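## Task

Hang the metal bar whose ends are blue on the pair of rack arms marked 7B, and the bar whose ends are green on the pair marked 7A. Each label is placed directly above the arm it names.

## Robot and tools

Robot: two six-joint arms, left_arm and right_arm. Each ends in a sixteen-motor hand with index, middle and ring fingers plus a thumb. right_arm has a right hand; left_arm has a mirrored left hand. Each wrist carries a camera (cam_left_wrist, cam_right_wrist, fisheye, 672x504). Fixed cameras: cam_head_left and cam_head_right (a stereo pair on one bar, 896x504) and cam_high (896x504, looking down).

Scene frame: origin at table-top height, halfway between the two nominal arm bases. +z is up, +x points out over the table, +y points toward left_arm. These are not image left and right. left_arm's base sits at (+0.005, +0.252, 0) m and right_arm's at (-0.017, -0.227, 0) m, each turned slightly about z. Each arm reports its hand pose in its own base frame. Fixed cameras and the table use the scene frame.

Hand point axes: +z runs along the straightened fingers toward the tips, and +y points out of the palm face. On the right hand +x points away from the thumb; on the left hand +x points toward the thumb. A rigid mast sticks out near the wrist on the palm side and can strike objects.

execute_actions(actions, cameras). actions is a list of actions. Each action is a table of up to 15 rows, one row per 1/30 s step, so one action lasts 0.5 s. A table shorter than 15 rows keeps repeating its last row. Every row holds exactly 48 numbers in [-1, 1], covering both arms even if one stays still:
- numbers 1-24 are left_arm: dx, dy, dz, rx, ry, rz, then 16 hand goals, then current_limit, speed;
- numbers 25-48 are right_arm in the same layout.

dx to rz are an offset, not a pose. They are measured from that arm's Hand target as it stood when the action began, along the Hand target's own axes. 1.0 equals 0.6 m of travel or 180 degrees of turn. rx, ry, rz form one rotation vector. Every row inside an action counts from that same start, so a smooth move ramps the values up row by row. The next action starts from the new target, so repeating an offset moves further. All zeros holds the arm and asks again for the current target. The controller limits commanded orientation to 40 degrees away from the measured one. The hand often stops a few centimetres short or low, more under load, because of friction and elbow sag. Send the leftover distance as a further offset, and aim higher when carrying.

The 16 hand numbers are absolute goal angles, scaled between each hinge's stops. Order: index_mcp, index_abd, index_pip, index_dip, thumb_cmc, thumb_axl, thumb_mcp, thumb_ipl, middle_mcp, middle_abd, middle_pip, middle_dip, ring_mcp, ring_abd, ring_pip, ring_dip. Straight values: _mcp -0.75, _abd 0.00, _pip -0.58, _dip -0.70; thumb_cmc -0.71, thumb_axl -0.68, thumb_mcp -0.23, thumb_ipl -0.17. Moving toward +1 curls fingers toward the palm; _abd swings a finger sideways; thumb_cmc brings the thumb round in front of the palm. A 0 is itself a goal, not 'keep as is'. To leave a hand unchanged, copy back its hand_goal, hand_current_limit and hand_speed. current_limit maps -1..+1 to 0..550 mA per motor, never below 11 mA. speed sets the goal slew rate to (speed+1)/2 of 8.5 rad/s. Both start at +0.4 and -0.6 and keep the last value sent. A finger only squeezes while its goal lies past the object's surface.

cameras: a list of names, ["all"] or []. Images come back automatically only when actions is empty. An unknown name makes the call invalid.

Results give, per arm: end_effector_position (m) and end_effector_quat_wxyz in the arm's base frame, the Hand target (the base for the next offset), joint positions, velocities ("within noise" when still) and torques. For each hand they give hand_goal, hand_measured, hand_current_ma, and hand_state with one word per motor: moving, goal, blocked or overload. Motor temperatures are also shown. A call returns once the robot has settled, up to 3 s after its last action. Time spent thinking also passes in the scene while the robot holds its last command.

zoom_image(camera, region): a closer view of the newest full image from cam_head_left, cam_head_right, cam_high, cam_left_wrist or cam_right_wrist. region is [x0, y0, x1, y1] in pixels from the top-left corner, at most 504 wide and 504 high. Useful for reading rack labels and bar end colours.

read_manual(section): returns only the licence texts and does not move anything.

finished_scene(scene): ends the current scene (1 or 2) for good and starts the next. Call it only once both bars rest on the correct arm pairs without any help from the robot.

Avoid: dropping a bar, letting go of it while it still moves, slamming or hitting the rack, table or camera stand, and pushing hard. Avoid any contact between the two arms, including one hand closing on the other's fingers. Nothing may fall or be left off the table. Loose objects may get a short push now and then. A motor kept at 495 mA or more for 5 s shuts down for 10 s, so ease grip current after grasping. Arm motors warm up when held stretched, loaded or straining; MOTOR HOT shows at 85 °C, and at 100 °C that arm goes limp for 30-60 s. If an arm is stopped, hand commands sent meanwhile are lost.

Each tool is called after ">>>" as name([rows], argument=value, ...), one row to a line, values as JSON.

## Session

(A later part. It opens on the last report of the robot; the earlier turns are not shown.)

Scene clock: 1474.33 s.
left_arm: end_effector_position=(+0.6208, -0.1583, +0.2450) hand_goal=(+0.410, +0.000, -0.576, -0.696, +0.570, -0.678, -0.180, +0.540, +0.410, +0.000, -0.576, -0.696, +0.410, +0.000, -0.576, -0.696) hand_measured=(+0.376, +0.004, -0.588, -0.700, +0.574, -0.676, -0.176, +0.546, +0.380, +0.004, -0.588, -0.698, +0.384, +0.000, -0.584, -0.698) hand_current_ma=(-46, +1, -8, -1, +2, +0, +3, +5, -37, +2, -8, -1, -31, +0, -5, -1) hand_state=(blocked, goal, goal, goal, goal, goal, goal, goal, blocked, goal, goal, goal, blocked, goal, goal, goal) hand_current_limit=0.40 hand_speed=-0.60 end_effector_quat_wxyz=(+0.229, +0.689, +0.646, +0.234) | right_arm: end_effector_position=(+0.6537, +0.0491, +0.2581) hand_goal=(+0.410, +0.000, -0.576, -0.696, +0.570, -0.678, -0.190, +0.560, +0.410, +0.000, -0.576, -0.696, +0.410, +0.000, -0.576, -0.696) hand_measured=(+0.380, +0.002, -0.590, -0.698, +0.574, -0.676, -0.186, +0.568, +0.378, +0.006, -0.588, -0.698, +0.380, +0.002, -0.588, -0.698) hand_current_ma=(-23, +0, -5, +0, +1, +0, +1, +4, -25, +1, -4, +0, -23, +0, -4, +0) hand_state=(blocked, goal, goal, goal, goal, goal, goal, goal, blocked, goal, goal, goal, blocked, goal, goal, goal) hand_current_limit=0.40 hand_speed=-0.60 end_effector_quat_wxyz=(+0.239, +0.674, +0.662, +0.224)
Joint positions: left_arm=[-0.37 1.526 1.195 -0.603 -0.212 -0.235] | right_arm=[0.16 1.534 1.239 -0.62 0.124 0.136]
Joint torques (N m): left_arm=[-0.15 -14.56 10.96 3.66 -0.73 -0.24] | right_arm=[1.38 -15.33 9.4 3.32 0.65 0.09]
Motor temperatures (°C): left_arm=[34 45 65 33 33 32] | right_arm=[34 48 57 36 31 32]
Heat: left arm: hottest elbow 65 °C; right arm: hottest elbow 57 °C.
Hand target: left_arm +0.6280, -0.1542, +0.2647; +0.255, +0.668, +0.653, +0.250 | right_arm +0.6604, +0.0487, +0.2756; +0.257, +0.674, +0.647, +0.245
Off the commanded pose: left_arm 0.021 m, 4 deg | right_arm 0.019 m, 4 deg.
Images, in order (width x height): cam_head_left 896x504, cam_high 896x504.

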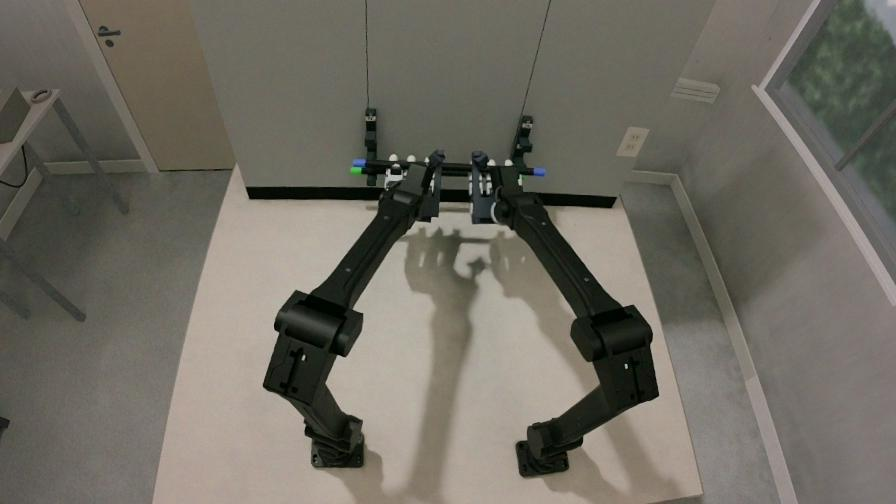

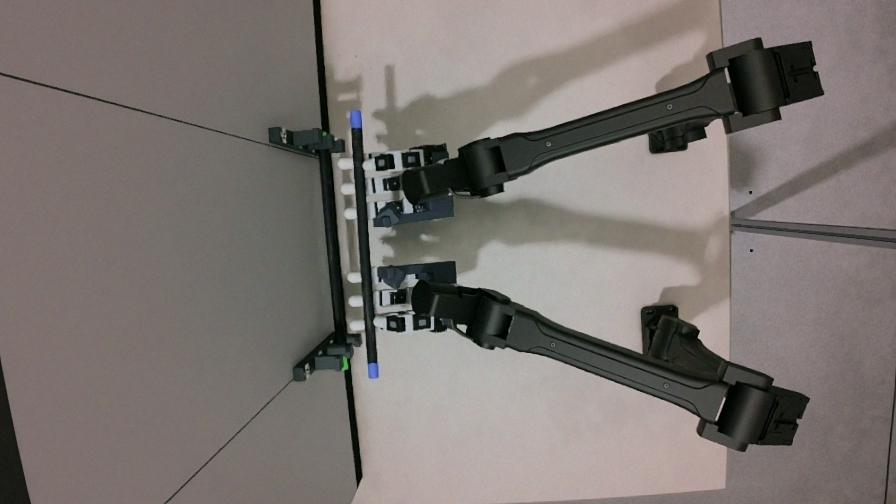

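>>> execute_actions([
  [[0,-0.0211,0.0237,0,0,0,0.411,0,-0.576,-0.696,0.571,-0.678,-0.18,0.54,0.411,0,-0.576,-0.696,0.411,0,-0.576,-0.696,0.4,-0.6,0,-0.020,0.0224,0,0,0,0.411,0,-0.576,-0.696,0.571,-0.678,-0.19,0.56,0.411,0,-0.576,-0.696,0.411,0,-0.576,-0.696,0.4,-0.6]],
  [[0,0.0427,-0.0167,-0.016,0,0,0.411,0,-0.576,-0.696,0.571,-0.678,-0.18,0.54,0.411,0,-0.576,-0.696,0.411,0,-0.576,-0.696,0.4,-0.6,0,0.0427,-0.0167,-0.016,0,0,0.411,0,-0.576,-0.696,0.571,-0.678,-0.19,0.56,0.411,0,-0.576,-0.696,0.411,0,-0.576,-0.696,0.4,-0.6]],
], cameras=[])

Scene clock: 1495.50 s.
left_arm: end_effector_position=(+0.6228, -0.1580, +0.2298) hand_goal=(+0.410, +0.000, -0.576, -0.696, +0.570, -0.678, -0.180, +0.540, +0.410, +0.000, -0.576, -0.696, +0.410, +0.000, -0.576, -0.696) hand_measured=(+0.376, +0.006, -0.588, -0.700, +0.574, -0.676, -0.176, +0.546, +0.380, +0.004, -0.588, -0.698, +0.384, +0.000, -0.584, -0.698) hand_current_ma=(-47, +2, -8, -1, +2, +0, +3, +5, -37, +2, -8, -1, -30, +0, -5, -1) hand_state=(blocked, goal, goal, goal, goal, goal, goal, goal, blocked, goal, goal, goal, blocked, goal, goal, goal) hand_current_limit=0.40 hand_speed=-0.60 end_effector_quat_wxyz=(+0.235, +0.686, +0.646, +0.240) | right_arm: end_effector_position=(+0.6556, +0.0488, +0.2425) hand_goal=(+0.410, +0.000, -0.576, -0.696, +0.570, -0.678, -0.190, +0.560, +0.410, +0.000, -0.576, -0.696, +0.410, +0.000, -0.576, -0.696) hand_measured=(+0.380, +0.002, -0.590, -0.698, +0.574, -0.676, -0.184, +0.568, +0.378, +0.006, -0.588, -0.698, +0.378, +0.002, -0.588, -0.698) hand_current_ma=(-23, +0, -5, +0, +1, +0, +1, +4, -25, +1, -4, +0, -26, +0, -5, +0) hand_state=(blocked, goal, goal, goal, goal, goal, goal, goal, blocked, goal, goal, goal, blocked, goal, goal, goal) hand_current_limit=0.40 hand_speed=-0.60 end_effector_quat_wxyz=(+0.243, +0.673, +0.660, +0.228)
Joint positions: left_arm=[-0.37 1.543 1.162 -0.535 -0.219 -0.235] | right_arm=[0.16 1.549 1.205 -0.557 0.127 0.136]
Joint torques (N m): left_arm=[0.56 -14.68 13.87 3.66 -0.9 -0.1] | right_arm=[1.32 -15.5 12.25 3.23 0.76 0.02]
Motor temperatures (°C): left_arm=[34 43 63 33 33 32] | right_arm=[34 47 55 36 31 32]
Heat: left arm: hottest elbow 63 °C; right arm: hottest elbow 55 °C.
Hand target: left_arm +0.6404, -0.1545, +0.2702; +0.272, +0.661, +0.646, +0.266 | right_arm +0.6728, +0.0482, +0.2820; +0.274, +0.668, +0.641, +0.261
Off the commanded pose: left_arm 0.044 m, 6 deg | right_arm 0.043 m, 6 deg.
No camera images: "cameras" was empty.

>>> execute_actions([
  [[0,0.0585,0.0118,0,0,0,0.411,0,-0.576,-0.696,0.571,-0.678,-0.18,0.54,0.411,0,-0.576,-0.696,0.411,0,-0.576,-0.696,0.4,-0.6,0,0.0585,0.0118,0,0,0,0.411,0,-0.576,-0.696,0.571,-0.678,-0.19,0.56,0.411,0,-0.576,-0.696,0.411,0,-0.576,-0.696,0.4,-0.6]],
], cameras=[])

Scene clock: 1510.27 s.
left_arm: end_effector_position=(+0.6431, -0.1556, +0.2352) hand_goal=(+0.410, +0.000, -0.576, -0.696, +0.570, -0.678, -0.180, +0.540, +0.410, +0.000, -0.576, -0.696, +0.410, +0.000, -0.576, -0.696) hand_measured=(+0.376, +0.006, -0.588, -0.700, +0.574, -0.676, -0.174, +0.546, +0.380, +0.004, -0.588, -0.698, +0.386, +0.000, -0.584, -0.698) hand_current_ma=(-48, +2, -8, -1, +1, +0, +4, +5, -37, +1, -8, -1, -28, +0, -4, -1) hand_state=(blocked, goal, goal, goal, goal, goal, goal, goal, blocked, goal, goal, goal, blocked, goal, goal, goal) hand_current_limit=0.40 hand_speed=-0.60 end_effector_quat_wxyz=(+0.239, +0.677, +0.652, +0.243) | right_arm: end_effector_position=(+0.6795, +0.0527, +0.2514) hand_goal=(+0.410, +0.000, -0.576, -0.696, +0.570, -0.678, -0.190, +0.560, +0.410, +0.000, -0.576, -0.696, +0.410, +0.000, -0.576, -0.696) hand_measured=(+0.380, +0.002, -0.590, -0.698, +0.574, -0.676, -0.184, +0.568, +0.378, +0.004, -0.588, -0.698, +0.378, +0.002, -0.588, -0.698) hand_current_ma=(-23, +0, -5, +0, +1, +0, +1, +4, -25, +1, -4, +0, -26, +0, -5, +0) hand_state=(blocked, goal, goal, goal, goal, goal, goal, goal, blocked, goal, goal, goal, blocked, goal, goal, goal) hand_current_limit=0.40 hand_speed=-0.60 end_effector_quat_wxyz=(+0.247, +0.672, +0.658, +0.233)
Joint positions: left_arm=[-0.356 1.584 1.22 -0.541 -0.219 -0.243] | right_arm=[0.16 1.6 1.282 -0.569 0.127 0.136]
Joint torques (N m): left_arm=[0.79 -14.86 18.61 1.44 -0.35 0.03] | right_arm=[0.32 -16.32 15.68 1.62 0.45 -0.08]
Motor temperatures (°C): left_arm=[34 43 63 33 33 32] | right_arm=[34 47 56 36 32 32]
Heat: left arm: hottest elbow 63 °C; right arm: hottest elbow 56 °C.
Hand target: left_arm +0.6703, -0.1552, +0.2899; +0.272, +0.661, +0.646, +0.266 | right_arm +0.7028, +0.0470, +0.3016; +0.274, +0.668, +0.641, +0.261
Off the commanded pose: left_arm 0.061 m, 5 deg | right_arm 0.056 m, 5 deg.
No camera images: "cameras" was empty.

>>> execute_actions([
  [[0,0.0144,0.0329,0,0,0,0.411,0,-0.576,-0.696,0.571,-0.678,-0.18,0.54,0.411,0,-0.576,-0.696,0.411,0,-0.576,-0.696,0.4,-0.6,0,0.0144,0.0329,0,0,0,0.411,0,-0.576,-0.696,0.571,-0.678,-0.19,0.56,0.411,0,-0.576,-0.696,0.411,0,-0.576,-0.696,0.4,-0.6]],
], cameras=["cam_high","cam_head_left"])

Scene clock: 1518.73 s.
left_arm: end_effector_position=(+0.6613, -0.1532, +0.2206) hand_goal=(+0.410, +0.000, -0.576, -0.696, +0.570, -0.678, -0.180, +0.540, +0.410, +0.000, -0.576, -0.696, +0.410, +0.000, -0.576, -0.696) hand_measured=(+0.372, +0.004, -0.590, -0.700, +0.572, -0.676, -0.174, +0.546, +0.380, +0.002, -0.588, -0.698, +0.386, +0.000, -0.584, -0.698) hand_current_ma=(-53, +1, -9, -1, +0, +0, +4, +5, -37, +0, -8, -1, -26, +0, -4, -1) hand_state=(blocked, goal, goal, goal, goal, goal, goal, goal, blocked, goal, goal, goal, blocked, goal, goal, goal) hand_current_limit=0.40 hand_speed=-0.60 end_effector_quat_wxyz=(+0.231, +0.676, +0.658, +0.239) | right_arm: end_effector_position=(+0.6977, +0.0542, +0.2371) hand_goal=(+0.410, +0.000, -0.576, -0.696, +0.570, -0.678, -0.190, +0.560, +0.410, +0.000, -0.576, -0.696, +0.410, +0.000, -0.576, -0.696) hand_measured=(+0.380, +0.002, -0.590, -0.698, +0.574, -0.676, -0.182, +0.568, +0.378, +0.004, -0.588, -0.698, +0.378, +0.002, -0.588, -0.698) hand_current_ma=(-23, +0, -5, +0, +1, +0, +2, +4, -25, +0, -4, +0, -26, +0, -5, +0) hand_state=(blocked, goal, goal, goal, goal, goal, goal, goal, blocked, goal, goal, goal, blocked, goal, goal, goal) hand_current_limit=0.40 hand_speed=-0.60 end_effector_quat_wxyz=(+0.243, +0.676, +0.658, +0.228)
Joint positions: left_arm=[-0.343 1.643 1.261 -0.541 -0.214 -0.243] | right_arm=[0.158 1.66 1.327 -0.569 0.127 0.141]
Joint torques (N m): left_arm=[0.79 -16.15 18.45 1.92 -0.2 0.11] | right_arm=[-0.21 -17.9 15.73 1.89 0.25 -0.14]
Motor temperatures (°C): left_arm=[34 43 67 33 33 32] | right_arm=[34 47 58 36 31 32]
Heat: left arm: hottest elbow 67 °C; right arm: hottest elbow 58 °C.
Hand target: left_arm +0.6904, -0.1557, +0.2820; +0.272, +0.661, +0.646, +0.266 | right_arm +0.7228, +0.0462, +0.2935; +0.274, +0.668, +0.641, +0.261
Off the commanded pose: left_arm 0.068 m, 6 deg | right_arm 0.062 m, 6 deg.
Images, in order (width x height): cam_head_left 896x504, cam_high 896x504.

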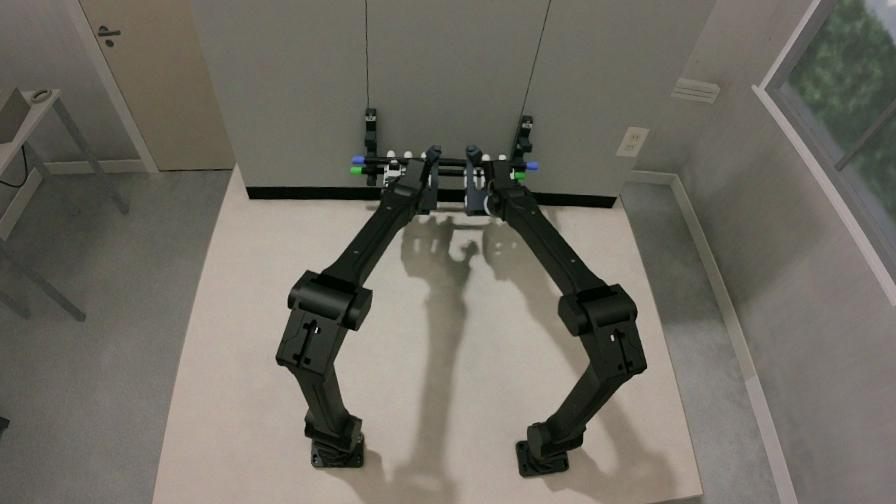

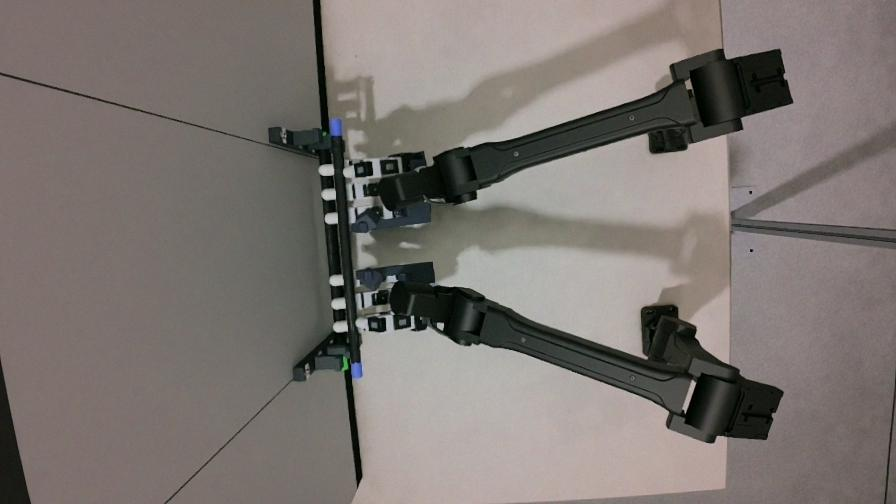

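>>> execute_actions([
  [[0,0.0354,0.0068,0,0,0,0.411,0,-0.576,-0.696,0.571,-0.678,-0.18,0.54,0.411,0,-0.576,-0.696,0.411,0,-0.576,-0.696,0.4,-0.6,0,0.0354,0.0068,0,0,0,0.411,0,-0.576,-0.696,0.571,-0.678,-0.19,0.56,0.411,0,-0.576,-0.696,0.411,0,-0.576,-0.696,0.4,-0.6]],
], cameras=["cam_high","cam_left_wrist","cam_right_wrist"])

Scene clock: 1527.83 s.
left_arm: end_effector_position=(+0.6829, -0.1546, +0.2368) hand_goal=(+0.410, +0.000, -0.576, -0.696, +0.570, -0.678, -0.180, +0.540, +0.410, +0.000, -0.576, -0.696, +0.410, +0.000, -0.576, -0.696) hand_measured=(+0.372, +0.004, -0.590, -0.700, +0.572, -0.676, -0.174, +0.546, +0.380, +0.002, -0.588, -0.698, +0.386, +0.000, -0.584, -0.698) hand_current_ma=(-53, +1, -9, -1, +0, +0, +4, +5, -37, +0, -8, -1, -26, +0, -4, -1) hand_state=(blocked, goal, goal, goal, goal, goal, goal, goal, blocked, goal, goal, goal, blocked, goal, goal, goal) hand_current_limit=0.40 hand_speed=-0.60 end_effector_quat_wxyz=(+0.237, +0.673, +0.657, +0.242) | right_arm: end_effector_position=(+0.7183, +0.0540, +0.2538) hand_goal=(+0.410, +0.000, -0.576, -0.696, +0.570, -0.678, -0.190, +0.560, +0.410, +0.000, -0.576, -0.696, +0.410, +0.000, -0.576, -0.696) hand_measured=(+0.380, +0.000, -0.590, -0.698, +0.572, -0.676, -0.182, +0.570, +0.378, +0.004, -0.588, -0.698, +0.378, +0.002, -0.590, -0.698) hand_current_ma=(-23, +0, -5, +0, +0, +0, +3, +4, -26, +0, -4, +0, -26, +0, -5, +0) hand_state=(blocked, goal, goal, goal, goal, goal, goal, goal, blocked, goal, goal, goal, blocked, goal, goal, goal) hand_current_limit=0.40 hand_speed=-0.60 end_effector_quat_wxyz=(+0.246, +0.677, +0.653, +0.234)
Joint positions: left_arm=[-0.332 1.676 1.341 -0.571 -0.208 -0.235] | right_arm=[0.154 1.695 1.409 -0.602 0.126 0.145]
Joint torques (N m): left_arm=[0.85 -16.67 18.65 1.5 -0.17 0.12] | right_arm=[-0.38 -18.37 15.82 1.68 0.1 -0.18]
Motor temperatures (°C): left_arm=[34 43 67 33 33 32] | right_arm=[34 47 62 36 31 32]
Heat: left arm: hottest elbow 67 °C; right arm: hottest elbow 62 °C.
Hand target: left_arm +0.7083, -0.1561, +0.2940; +0.272, +0.661, +0.646, +0.266 | right_arm +0.7408, +0.0454, +0.3055; +0.274, +0.668, +0.641, +0.261
Off the commanded pose: left_arm 0.063 m, 5 deg | right_arm 0.057 m, 5 deg.
camera_calibration:
cam_left_wrist: T_world_to_cam=[[-0.499302, -0.728935, -0.46835, 0.310048], [-0.865289, 0.447224, 0.226419, 0.560496], [0.0444123, 0.518309, -0.854039, 0.375761], [0, 0, 0, 1]] pos_world=[0.62311, -0.219423, 0.339218]
cam_right_wrist: T_world_to_cam=[[0.446066, -0.803519, 0.394185, -0.340389], [-0.894855, -0.392463, 0.212622, 0.561565], [-0.0161424, -0.447581, -0.894097, 0.385593], [0, 0, 0, 1]] pos_world=[0.660579, 0.119469, 0.359533]
Images, in order (width x height): cam_high 896x504, cam_left_wrist 672x504, cam_right_wrist 672x504.

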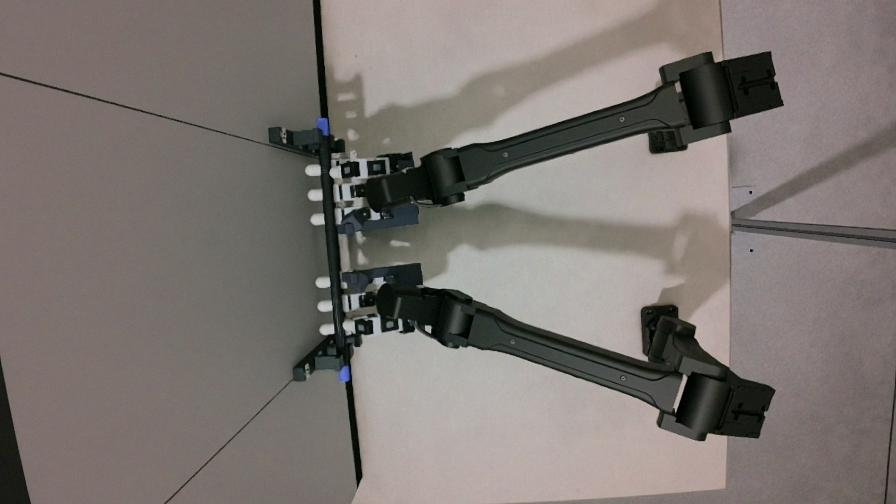

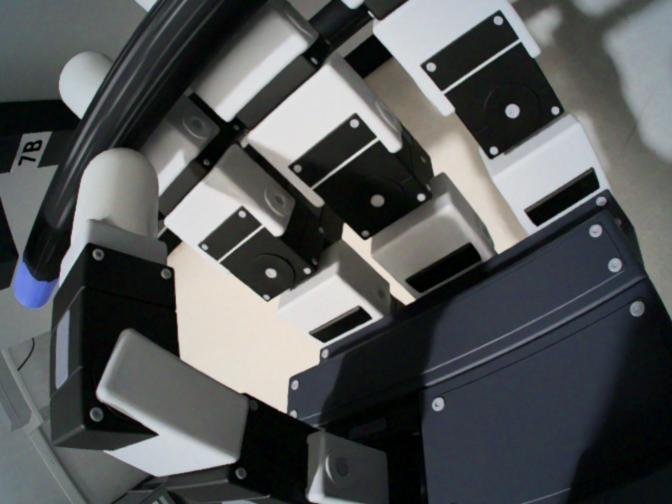

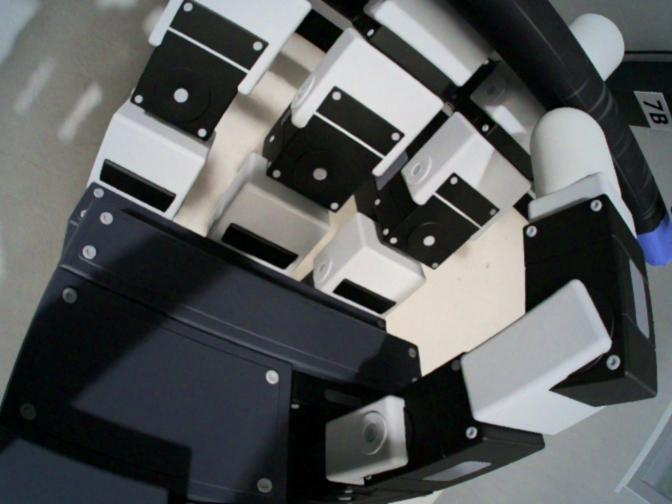

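>>> execute_actions([
  [[0,-0.0092,0.0378,0,0,0,0.411,0,-0.576,-0.696,0.571,-0.678,-0.18,0.54,0.411,0,-0.576,-0.696,0.411,0,-0.576,-0.696,0.4,-0.6,0,-0.0092,0.0378,0,0,0,0.411,0,-0.576,-0.696,0.571,-0.678,-0.19,0.56,0.411,0,-0.576,-0.696,0.411,0,-0.576,-0.696,0.4,-0.6]],
], cameras=["cam_high","cam_head_left"])

Scene clock: 1537.67 s.
left_arm: end_effector_position=(+0.6899, -0.1548, +0.2126) hand_goal=(+0.410, +0.000, -0.576, -0.696, +0.570, -0.678, -0.180, +0.540, +0.410, +0.000, -0.576, -0.696, +0.410, +0.000, -0.576, -0.696) hand_measured=(+0.372, +0.002, -0.590, -0.700, +0.572, -0.676, -0.174, +0.544, +0.382, +0.002, -0.586, -0.698, +0.388, +0.000, -0.584, -0.698) hand_current_ma=(-56, +1, -10, -1, +0, +0, +3, +2, -34, +0, -6, -1, -24, +0, -4, -1) hand_state=(blocked, goal, goal, goal, goal, goal, goal, goal, blocked, goal, goal, goal, blocked, goal, goal, goal) hand_current_limit=0.40 hand_speed=-0.60 end_effector_quat_wxyz=(+0.223, +0.679, +0.659, +0.234) | right_arm: end_effector_position=(+0.7249, +0.0521, +0.2303) hand_goal=(+0.410, +0.000, -0.576, -0.696, +0.570, -0.678, -0.190, +0.560, +0.410, +0.000, -0.576, -0.696, +0.410, +0.000, -0.576, -0.696) hand_measured=(+0.382, +0.000, -0.588, -0.698, +0.572, -0.676, -0.184, +0.564, +0.380, +0.004, -0.586, -0.698, +0.382, +0.002, -0.586, -0.698) hand_current_ma=(-21, +0, -4, +0, +0, +0, +2, +1, -23, +0, -3, +0, -21, +0, -3, +0) hand_state=(blocked, goal, goal, goal, goal, goal, goal, goal, blocked, goal, goal, goal, blocked, goal, goal, goal) hand_current_limit=0.40 hand_speed=-0.60 end_effector_quat_wxyz=(+0.238, +0.681, +0.656, +0.221)
Joint positions: left_arm=[-0.327 1.719 1.35 -0.571 -0.203 -0.231] | right_arm=[0.149 1.735 1.417 -0.602 0.124 0.144]
Joint torques (N m): left_arm=[0.67 -17.61 17.43 3.19 -0.2 0.1] | right_arm=[-0.38 -19.08 14.95 3.02 0.13 -0.17]
Motor temperatures (°C): left_arm=[34 43 69 33 32 32] | right_arm=[34 48 66 36 31 32]
Heat: left arm: hottest elbow 69 °C; right arm: hottest elbow 66 °C.
Hand target: left_arm +0.7204, -0.1563, +0.2740; +0.272, +0.661, +0.646, +0.266 | right_arm +0.7527, +0.0449, +0.2854; +0.274, +0.668, +0.641, +0.261
Off the commanded pose: left_arm 0.069 m, 7 deg | right_arm 0.062 m, 7 deg.
Images, in order (width x height): cam_head_left 896x504, cam_high 896x504.

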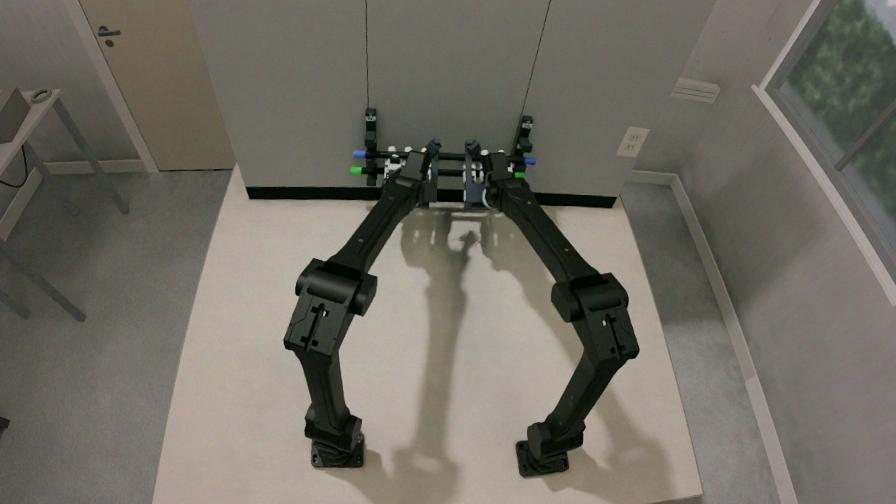

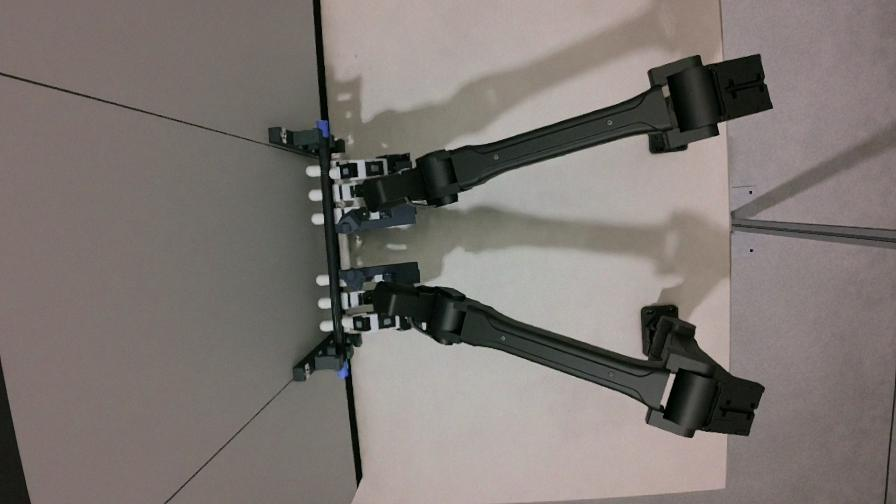

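>>> zoom_image(camera="cam_head_left", region=[340, 95, 440, 200])

>>> zoom_image(camera="cam_head_left", region=[480, 95, 580, 200])

>>> zoom_image(camera="cam_high", region=[290, 110, 390, 400])

Scaled by 4.800.

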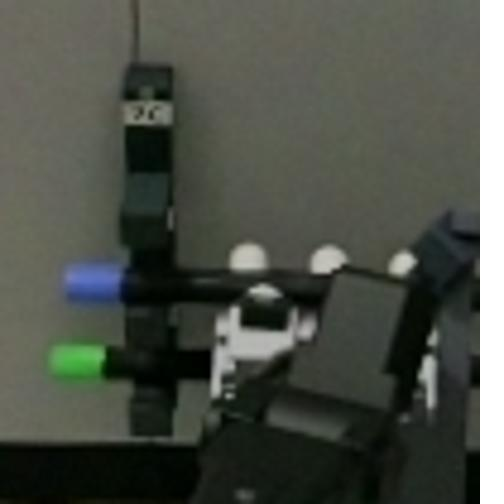

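Scaled by 4.800.

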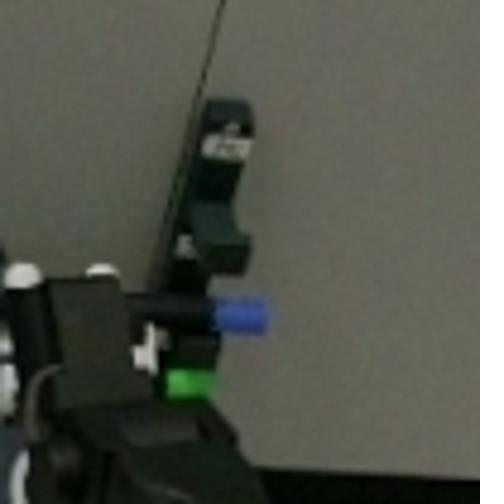

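Scaled by 1.738.

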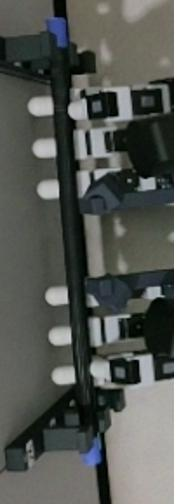

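>>> execute_actions([
  [[0,-0.0093,0.0189,0,0,0,0.411,0,-0.576,-0.696,0.571,-0.678,-0.18,0.54,0.411,0,-0.576,-0.696,0.411,0,-0.576,-0.696,0.4,-0.6,0,-0.0069,0.026,0,0,0,0.411,0,-0.576,-0.696,0.571,-0.678,-0.19,0.56,0.411,0,-0.576,-0.696,0.411,0,-0.576,-0.696,0.4,-0.6]],
], cameras=["cam_head_left"])

>>> zoom_image(camera="cam_head_left", region=[340, 95, 440, 200])

>>> zoom_image(camera="cam_head_left", region=[480, 95, 580, 200])

Scene clock: 1555.37 s.
left_arm: end_effector_position=(+0.6945, -0.1545, +0.2064) hand_goal=(+0.410, +0.000, -0.576, -0.696, +0.570, -0.678, -0.180, +0.540, +0.410, +0.000, -0.576, -0.696, +0.410, +0.000, -0.576, -0.696) hand_measured=(+0.372, +0.002, -0.590, -0.700, +0.572, -0.676, -0.174, +0.542, +0.382, +0.002, -0.586, -0.698, +0.388, +0.000, -0.584, -0.698) hand_current_ma=(-56, +1, -10, -1, +0, +0, +3, +1, -34, +0, -6, -1, -24, +0, -4, -1) hand_state=(blocked, goal, goal, goal, goal, goal, goal, goal, blocked, goal, goal, goal, blocked, goal, goal, goal) hand_current_limit=0.40 hand_speed=-0.60 end_effector_quat_wxyz=(+0.225, +0.678, +0.658, +0.236) | right_arm: end_effector_position=(+0.7315, +0.0529, +0.2235) hand_goal=(+0.410, +0.000, -0.576, -0.696, +0.570, -0.678, -0.190, +0.560, +0.410, +0.000, -0.576, -0.696, +0.410, +0.000, -0.576, -0.696) hand_measured=(+0.382, +0.000, -0.588, -0.698, +0.572, -0.676, -0.184, +0.564, +0.380, +0.004, -0.586, -0.698, +0.382, +0.002, -0.586, -0.698) hand_current_ma=(-21, +0, -4, +0, +0, +0, +2, +1, -23, +0, -3, +0, -21, +0, -3, +0) hand_state=(blocked, goal, goal, goal, goal, goal, goal, goal, blocked, goal, goal, goal, blocked, goal, goal, goal) hand_current_limit=0.40 hand_speed=-0.60 end_effector_quat_wxyz=(+0.241, +0.677, +0.658, +0.224)
Joint positions: left_arm=[-0.324 1.735 1.35 -0.549 -0.202 -0.227] | right_arm=[0.148 1.755 1.42 -0.575 0.123 0.135]
Joint torques (N m): left_arm=[0.79 -17.26 16.9 3.48 -0.17 0.09] | right_arm=[-0.26 -18.43 14.91 3.02 0.08 -0.17]
Motor temperatures (°C): left_arm=[34 44 72 33 32 32] | right_arm=[34 47 67 36 31 32]
Heat: left arm: hottest elbow 72 °C; right arm: hottest elbow 67 °C.
Hand target: left_arm +0.7244, -0.1564, +0.2620; +0.272, +0.661, +0.646, +0.266 | right_arm +0.7607, +0.0445, +0.2714; +0.274, +0.668, +0.641, +0.261
Off the commanded pose: left_arm 0.063 m, 7 deg | right_arm 0.057 m, 6 deg.
Images, in order (width x height): cam_head_left 896x504.

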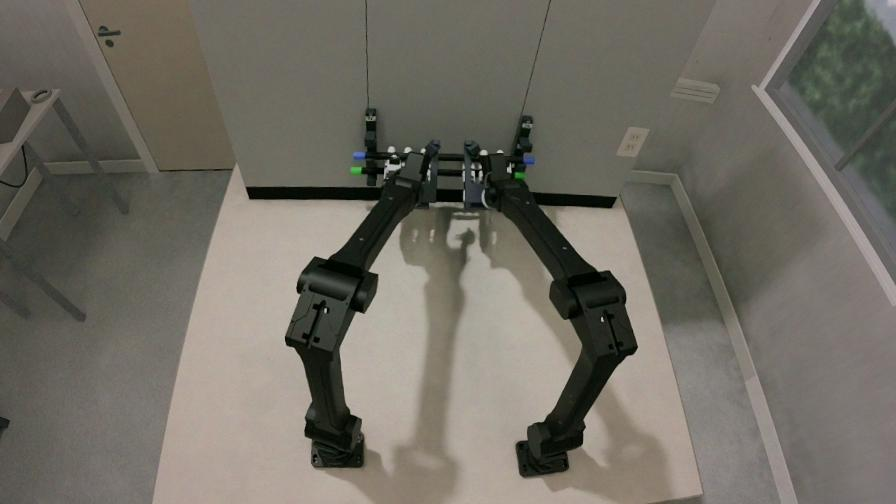

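Scaled by 4.800.

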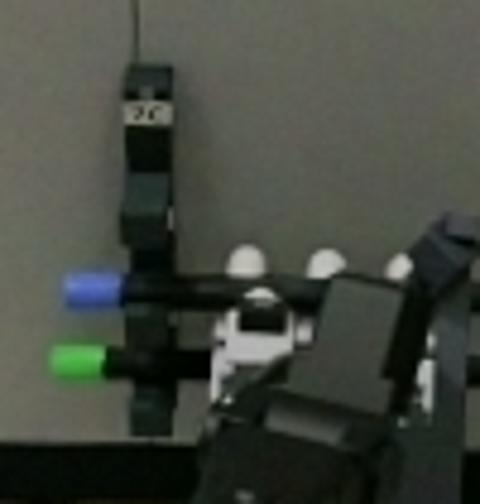

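Scaled by 4.800.

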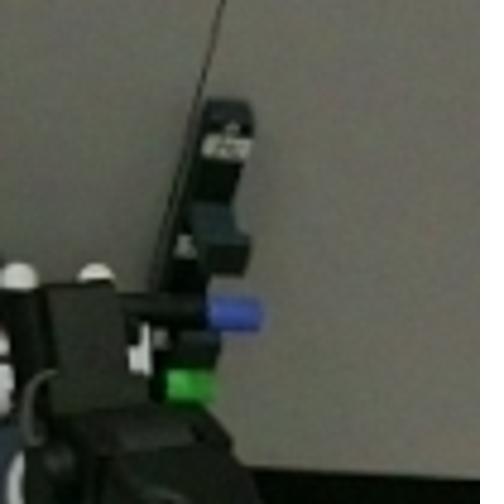

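>>> execute_actions([
  [[0,-0.0164,0.0119,0,0,0,0.411,0,-0.576,-0.696,0.571,-0.678,-0.18,0.54,0.411,0,-0.576,-0.696,0.411,0,-0.576,-0.696,0.4,-0.6,0,-0.0164,0.0119,0,0,0,0.411,0,-0.576,-0.696,0.571,-0.678,-0.19,0.56,0.411,0,-0.576,-0.696,0.411,0,-0.576,-0.696,0.4,-0.6]],
], cameras=["cam_head_left"])

>>> zoom_image(camera="cam_head_left", region=[340, 95, 440, 200])

>>> zoom_image(camera="cam_head_left", region=[480, 95, 580, 200])

Scene clock: 1563.20 s.
left_arm: end_effector_position=(+0.6986, -0.1548, +0.2037) hand_goal=(+0.410, +0.000, -0.576, -0.696, +0.570, -0.678, -0.180, +0.540, +0.410, +0.000, -0.576, -0.696, +0.410, +0.000, -0.576, -0.696) hand_measured=(+0.372, +0.002, -0.590, -0.700, +0.572, -0.676, -0.174, +0.544, +0.380, +0.002, -0.586, -0.698, +0.388, +0.000, -0.584, -0.698) hand_current_ma=(-56, +1, -10, -1, +0, +0, +3, +2, -37, +0, -7, -1, -24, +0, -4, -1) hand_state=(blocked, goal, goal, goal, goal, goal, goal, goal, blocked, goal, goal, goal, blocked, goal, goal, goal) hand_current_limit=0.40 hand_speed=-0.60 end_effector_quat_wxyz=(+0.230, +0.676, +0.658, +0.238) | right_arm: end_effector_position=(+0.7358, +0.0533, +0.2196) hand_goal=(+0.410, +0.000, -0.576, -0.696, +0.570, -0.678, -0.190, +0.560, +0.410, +0.000, -0.576, -0.696, +0.410, +0.000, -0.576, -0.696) hand_measured=(+0.382, +0.000, -0.588, -0.698, +0.572, -0.676, -0.184, +0.564, +0.380, +0.002, -0.586, -0.698, +0.382, +0.002, -0.586, -0.698) hand_current_ma=(-21, +0, -4, +0, +0, +0, +2, +1, -23, +0, -3, +0, -21, +0, -3, +0) hand_state=(blocked, goal, goal, goal, goal, goal, goal, goal, blocked, goal, goal, goal, blocked, goal, goal, goal) hand_current_limit=0.40 hand_speed=-0.60 end_effector_quat_wxyz=(+0.243, +0.677, +0.655, +0.229)
Joint positions: left_arm=[-0.323 1.745 1.35 -0.526 -0.202 -0.227] | right_arm=[0.148 1.767 1.42 -0.552 0.123 0.138]
Joint torques (N m): left_arm=[0.85 -17.61 15.05 3.77 -0.18 0.08] | right_arm=[-0.32 -19.14 13.08 3.22 0.09 -0.17]
Motor temperatures (°C): left_arm=[34 44 73 33 32 32] | right_arm=[34 47 67 36 31 32]
Heat: left arm: hottest elbow 73 °C; right arm: hottest elbow 67 °C.
Hand target: left_arm +0.7224, -0.1564, +0.2500; +0.272, +0.661, +0.646, +0.266 | right_arm +0.7586, +0.0446, +0.2594; +0.274, +0.668, +0.641, +0.261
Off the commanded pose: left_arm 0.052 m, 6 deg | right_arm 0.047 m, 5 deg.
Images, in order (width x height): cam_head_left 896x504.

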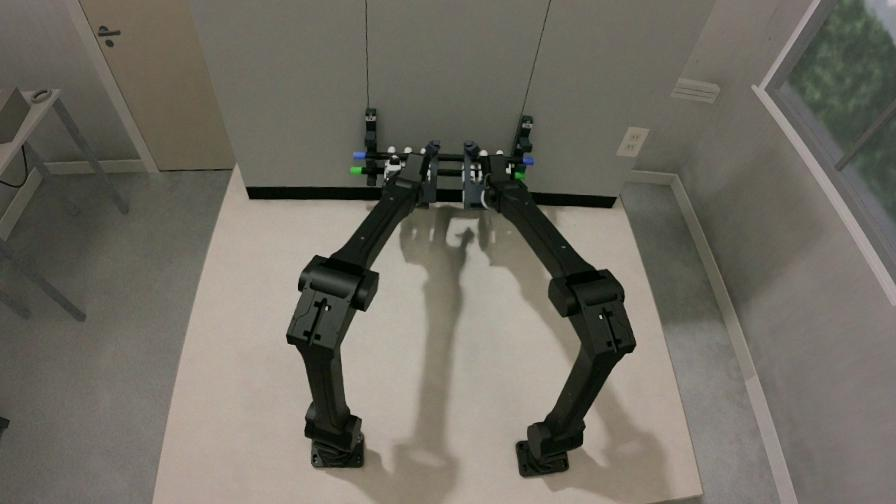

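Scaled by 4.800.

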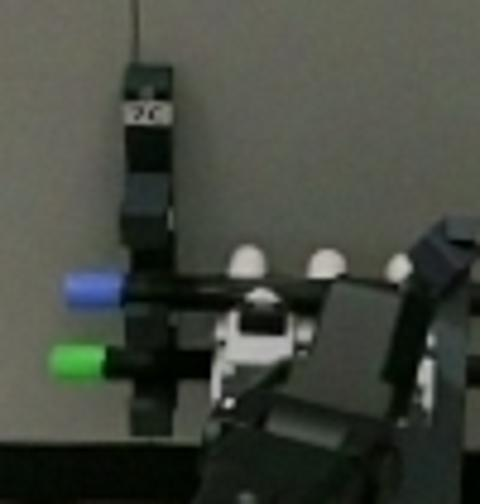

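Scaled by 4.800.

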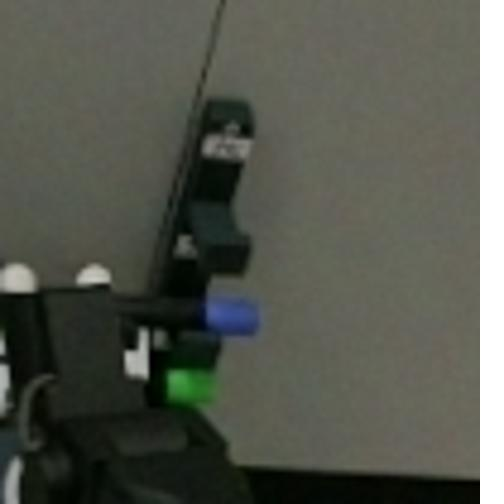

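>>> execute_actions([
  [[0,-0.0259,0.0025,0,0,0,0.411,0,-0.576,-0.696,0.571,-0.678,-0.18,0.54,0.411,0,-0.576,-0.696,0.411,0,-0.576,-0.696,0.4,-0.6,0,-0.0259,0.0025,0,0,0,0.411,0,-0.576,-0.696,0.571,-0.678,-0.19,0.56,0.411,0,-0.576,-0.696,0.411,0,-0.576,-0.696,0.4,-0.6]],
], cameras=["cam_head_left"])

>>> zoom_image(camera="cam_head_left", region=[340, 95, 440, 200])

>>> zoom_image(camera="cam_head_left", region=[480, 95, 580, 200])

Scene clock: 1571.83 s.
left_arm: end_effector_position=(+0.7032, -0.1552, +0.2107) hand_goal=(+0.410, +0.000, -0.576, -0.696, +0.570, -0.678, -0.180, +0.540, +0.410, +0.000, -0.576, -0.696, +0.410, +0.000, -0.576, -0.696) hand_measured=(+0.372, +0.002, -0.590, -0.700, +0.572, -0.676, -0.174, +0.544, +0.380, +0.002, -0.588, -0.698, +0.386, +0.000, -0.584, -0.698) hand_current_ma=(-56, +0, -10, -1, +0, +0, +3, +3, -37, +0, -7, -1, -26, +0, -4, -1) hand_state=(blocked, goal, goal, goal, goal, goal, goal, goal, blocked, goal, goal, goal, blocked, goal, goal, goal) hand_current_limit=0.40 hand_speed=-0.60 end_effector_quat_wxyz=(+0.244, +0.670, +0.656, +0.246) | right_arm: end_effector_position=(+0.7407, +0.0531, +0.2273) hand_goal=(+0.410, +0.000, -0.576, -0.696, +0.570, -0.678, -0.190, +0.560, +0.410, +0.000, -0.576, -0.696, +0.410, +0.000, -0.576, -0.696) hand_measured=(+0.382, +0.000, -0.588, -0.698, +0.572, -0.676, -0.184, +0.566, +0.380, +0.002, -0.586, -0.698, +0.382, +0.002, -0.588, -0.698) hand_current_ma=(-21, +0, -4, +0, +0, +0, +2, +1, -23, +0, -3, +0, -22, +0, -3, +0) hand_state=(blocked, goal, goal, goal, goal, goal, goal, goal, blocked, goal, goal, goal, blocked, goal, goal, goal) hand_current_limit=0.40 hand_speed=-0.60 end_effector_quat_wxyz=(+0.254, +0.673, +0.651, +0.242)
Joint positions: left_arm=[-0.321 1.745 1.35 -0.492 -0.202 -0.227] | right_arm=[0.146 1.767 1.42 -0.517 0.123 0.135]
Joint torques (N m): left_arm=[0.56 -18.02 11.29 3.82 -0.31 0.06] | right_arm=[0.03 -20.01 9.5 3.28 0.17 -0.16]
Motor temperatures (°C): left_arm=[34 44 73 33 32 32] | right_arm=[34 47 66 36 31 32]
Heat: left arm: hottest elbow 73 °C; right arm: hottest elbow 66 °C.
Hand target: left_arm +0.7125, -0.1561, +0.2380; +0.272, +0.661, +0.646, +0.266 | right_arm +0.7486, +0.0450, +0.2474; +0.274, +0.668, +0.641, +0.261
Off the commanded pose: left_arm 0.029 m, 4 deg | right_arm 0.023 m, 3 deg.
Images, in order (width x height): cam_head_left 896x504.

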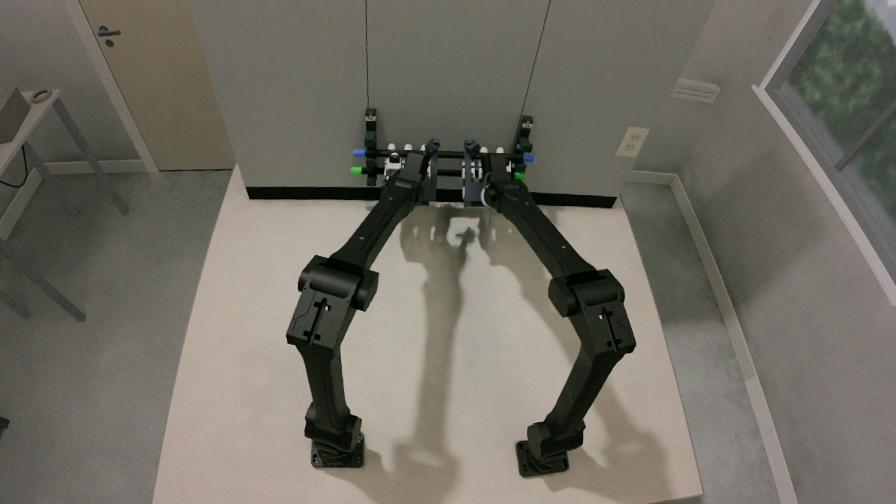

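Scaled by 4.800.

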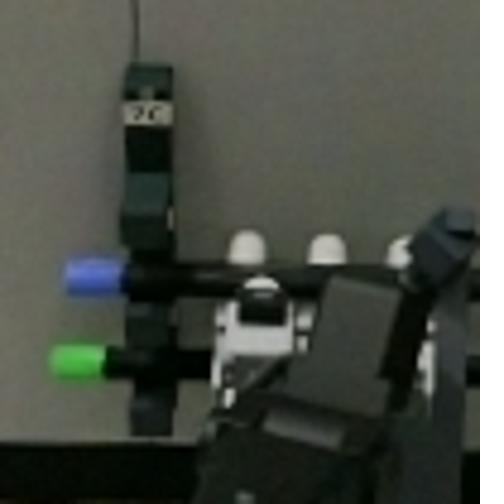

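Scaled by 4.800.

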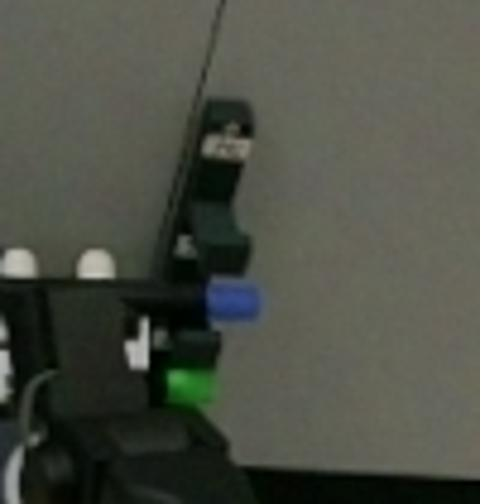

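>>> execute_actions([
  [[0,-0.0189,-0.0046,0.022,0,0,0.411,0,-0.576,-0.696,0.571,-0.678,-0.18,0.54,0.411,0,-0.576,-0.696,0.411,0,-0.576,-0.696,0.4,-0.6,0,-0.0189,-0.0046,0.022,0,0,0.411,0,-0.576,-0.696,0.571,-0.678,-0.19,0.56,0.411,0,-0.576,-0.696,0.411,0,-0.576,-0.696,0.4,-0.6]],
], cameras=["cam_head_left"])

>>> zoom_image(camera="cam_head_left", region=[340, 95, 440, 200])

>>> zoom_image(camera="cam_head_left", region=[480, 95, 580, 200])

Scene clock: 1585.73 s.
left_arm: end_effector_position=(+0.6983, -0.1548, +0.2026) hand_goal=(+0.410, +0.000, -0.576, -0.696, +0.570, -0.678, -0.180, +0.540, +0.410, +0.000, -0.576, -0.696, +0.410, +0.000, -0.576, -0.696) hand_measured=(+0.372, +0.002, -0.590, -0.700, +0.572, -0.676, -0.174, +0.544, +0.380, +0.002, -0.588, -0.698, +0.386, +0.000, -0.584, -0.698) hand_current_ma=(-56, +0, -10, -1, +0, +0, +3, +3, -38, +0, -7, -1, -28, +0, -4, -1) hand_state=(blocked, goal, goal, goal, goal, goal, goal, goal, blocked, goal, goal, goal, blocked, goal, goal, goal) hand_current_limit=0.40 hand_speed=-0.60 end_effector_quat_wxyz=(+0.231, +0.677, +0.658, +0.235) | right_arm: end_effector_position=(+0.7350, +0.0529, +0.2180) hand_goal=(+0.410, +0.000, -0.576, -0.696, +0.570, -0.678, -0.190, +0.560, +0.410, +0.000, -0.576, -0.696, +0.410, +0.000, -0.576, -0.696) hand_measured=(+0.382, +0.000, -0.588, -0.698, +0.572, -0.676, -0.184, +0.566, +0.380, +0.002, -0.586, -0.698, +0.380, +0.002, -0.588, -0.698) hand_current_ma=(-21, +0, -4, +0, +0, +0, +2, +2, -23, +0, -3, +0, -22, +0, -4, +0) hand_state=(blocked, goal, goal, goal, goal, goal, goal, goal, blocked, goal, goal, goal, blocked, goal, goal, goal) hand_current_limit=0.40 hand_speed=-0.60 end_effector_quat_wxyz=(+0.239, +0.679, +0.656, +0.228)
Joint positions: left_arm=[-0.321 1.745 1.35 -0.529 -0.194 -0.227] | right_arm=[0.146 1.767 1.42 -0.559 0.116 0.141]
Joint torques (N m): left_arm=[0.21 -19.08 12.34 1.39 -0.09 -0.09] | right_arm=[0.26 -21.01 10.29 1.58 0.09 -0.06]
Motor temperatures (°C): left_arm=[34 43 71 34 32 32] | right_arm=[34 47 63 36 31 32]
Heat: left arm: hottest elbow 71 °C; right arm: hottest elbow 63 °C.
Hand target: left_arm +0.7025, -0.1559, +0.2320; +0.249, +0.670, +0.655, +0.244 | right_arm +0.7386, +0.0454, +0.2415; +0.250, +0.677, +0.650, +0.239
Off the commanded pose: left_arm 0.030 m, 2 deg | right_arm 0.025 m, 2 deg.
Images, in order (width x height): cam_head_left 896x504.

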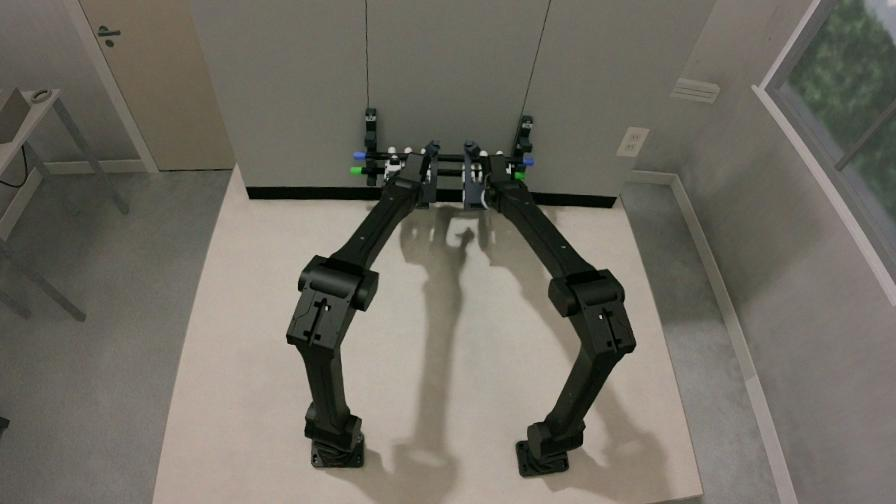

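Scaled by 4.800.

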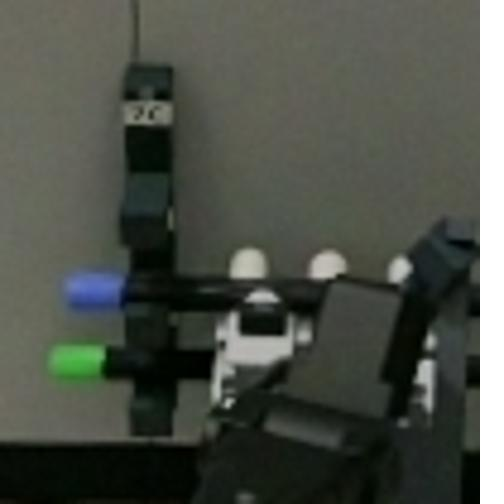

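Scaled by 4.800.

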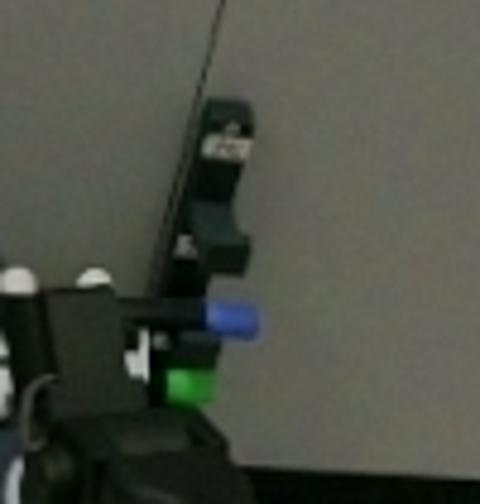

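>>> execute_actions([
  [[0,-0.0181,0.0109,0.008,0,0,0.411,0,-0.576,-0.696,0.571,-0.678,-0.18,0.54,0.411,0,-0.576,-0.696,0.411,0,-0.576,-0.696,0.4,-0.6,0,-0.0181,0.0109,0.008,0,0,0.411,0,-0.576,-0.696,0.571,-0.678,-0.19,0.56,0.411,0,-0.576,-0.696,0.411,0,-0.576,-0.696,0.4,-0.6]],
], cameras=["cam_head_left"])

>>> zoom_image(camera="cam_head_left", region=[340, 95, 440, 200])

>>> zoom_image(camera="cam_head_left", region=[480, 95, 580, 200])

Scene clock: 1595.07 s.
left_arm: end_effector_position=(+0.6977, -0.1557, +0.2015) hand_goal=(+0.410, +0.000, -0.576, -0.696, +0.570, -0.678, -0.180, +0.540, +0.410, +0.000, -0.576, -0.696, +0.410, +0.000, -0.576, -0.696) hand_measured=(+0.374, +0.002, -0.590, -0.700, +0.572, -0.676, -0.178, +0.544, +0.380, +0.002, -0.588, -0.698, +0.386, +0.000, -0.584, -0.698) hand_current_ma=(-53, +0, -10, -1, +0, +0, +1, +3, -38, +0, -7, -1, -28, +0, -4, -1) hand_state=(blocked, goal, goal, goal, goal, goal, goal, goal, blocked, goal, goal, goal, blocked, goal, goal, goal) hand_current_limit=0.40 hand_speed=-0.60 end_effector_quat_wxyz=(+0.230, +0.679, +0.657, +0.232) | right_arm: end_effector_position=(+0.7342, +0.0533, +0.2166) hand_goal=(+0.410, +0.000, -0.576, -0.696, +0.570, -0.678, -0.190, +0.560, +0.410, +0.000, -0.576, -0.696, +0.410, +0.000, -0.576, -0.696) hand_measured=(+0.382, +0.000, -0.588, -0.698, +0.572, -0.676, -0.184, +0.566, +0.380, +0.002, -0.586, -0.698, +0.380, +0.002, -0.588, -0.698) hand_current_ma=(-21, +0, -4, +0, +0, +0, +2, +2, -23, +0, -3, +0, -22, +0, -4, +0) hand_state=(blocked, goal, goal, goal, goal, goal, goal, goal, blocked, goal, goal, goal, blocked, goal, goal, goal) hand_current_limit=0.40 hand_speed=-0.60 end_effector_quat_wxyz=(+0.236, +0.679, +0.657, +0.227)
Joint positions: left_arm=[-0.321 1.745 1.35 -0.534 -0.189 -0.224] | right_arm=[0.146 1.767 1.42 -0.565 0.113 0.141]
Joint torques (N m): left_arm=[0.15 -18.67 11.33 1.22 -0.01 -0.12] | right_arm=[0.09 -20.54 9.32 1.48 0.07 -0.02]
Motor temperatures (°C): left_arm=[34 43 70 33 32 32] | right_arm=[34 47 62 36 31 32]
Heat: left arm: hottest elbow 70 °C; right arm: hottest elbow 62 °C.
Hand target: left_arm +0.6985, -0.1558, +0.2200; +0.241, +0.673, +0.658, +0.236 | right_arm +0.7346, +0.0455, +0.2294; +0.242, +0.680, +0.653, +0.231
Off the commanded pose: left_arm 0.019 m, 1 deg | right_arm 0.015 m, 1 deg.
Images, in order (width x height): cam_head_left 896x504.

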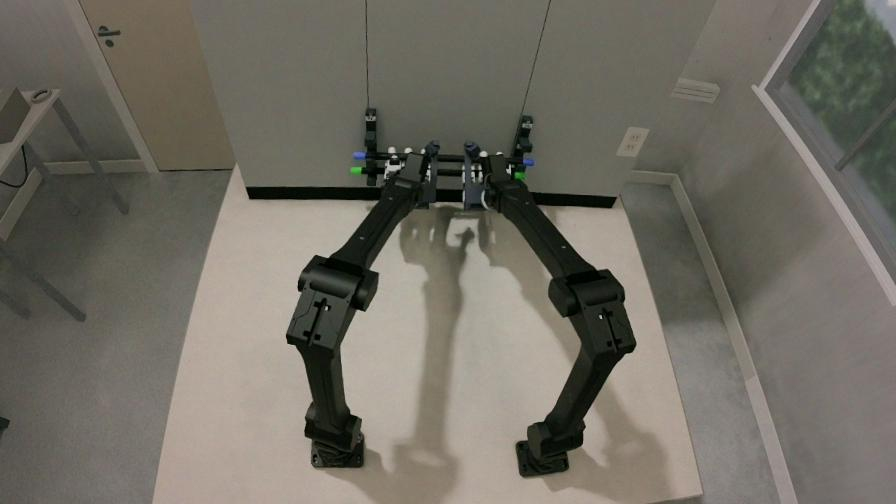

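Scaled by 4.800.

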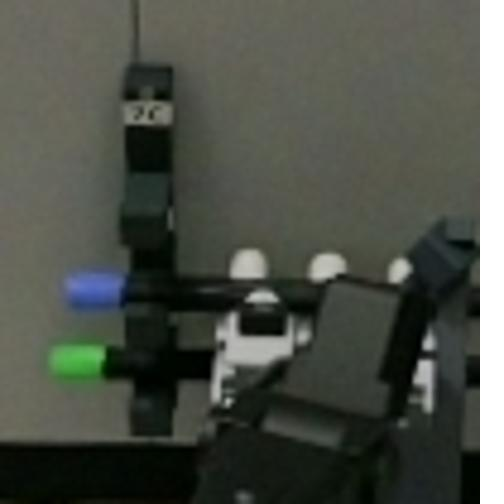

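Scaled by 4.800.

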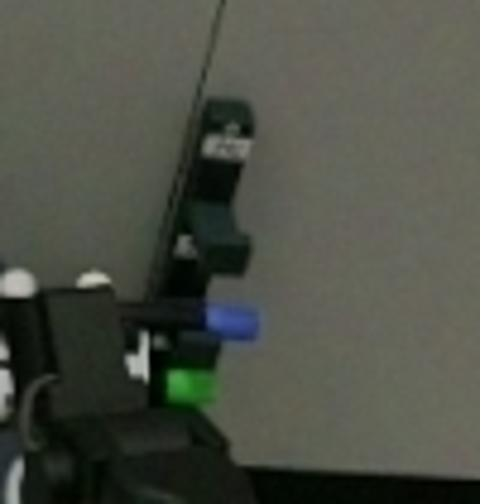

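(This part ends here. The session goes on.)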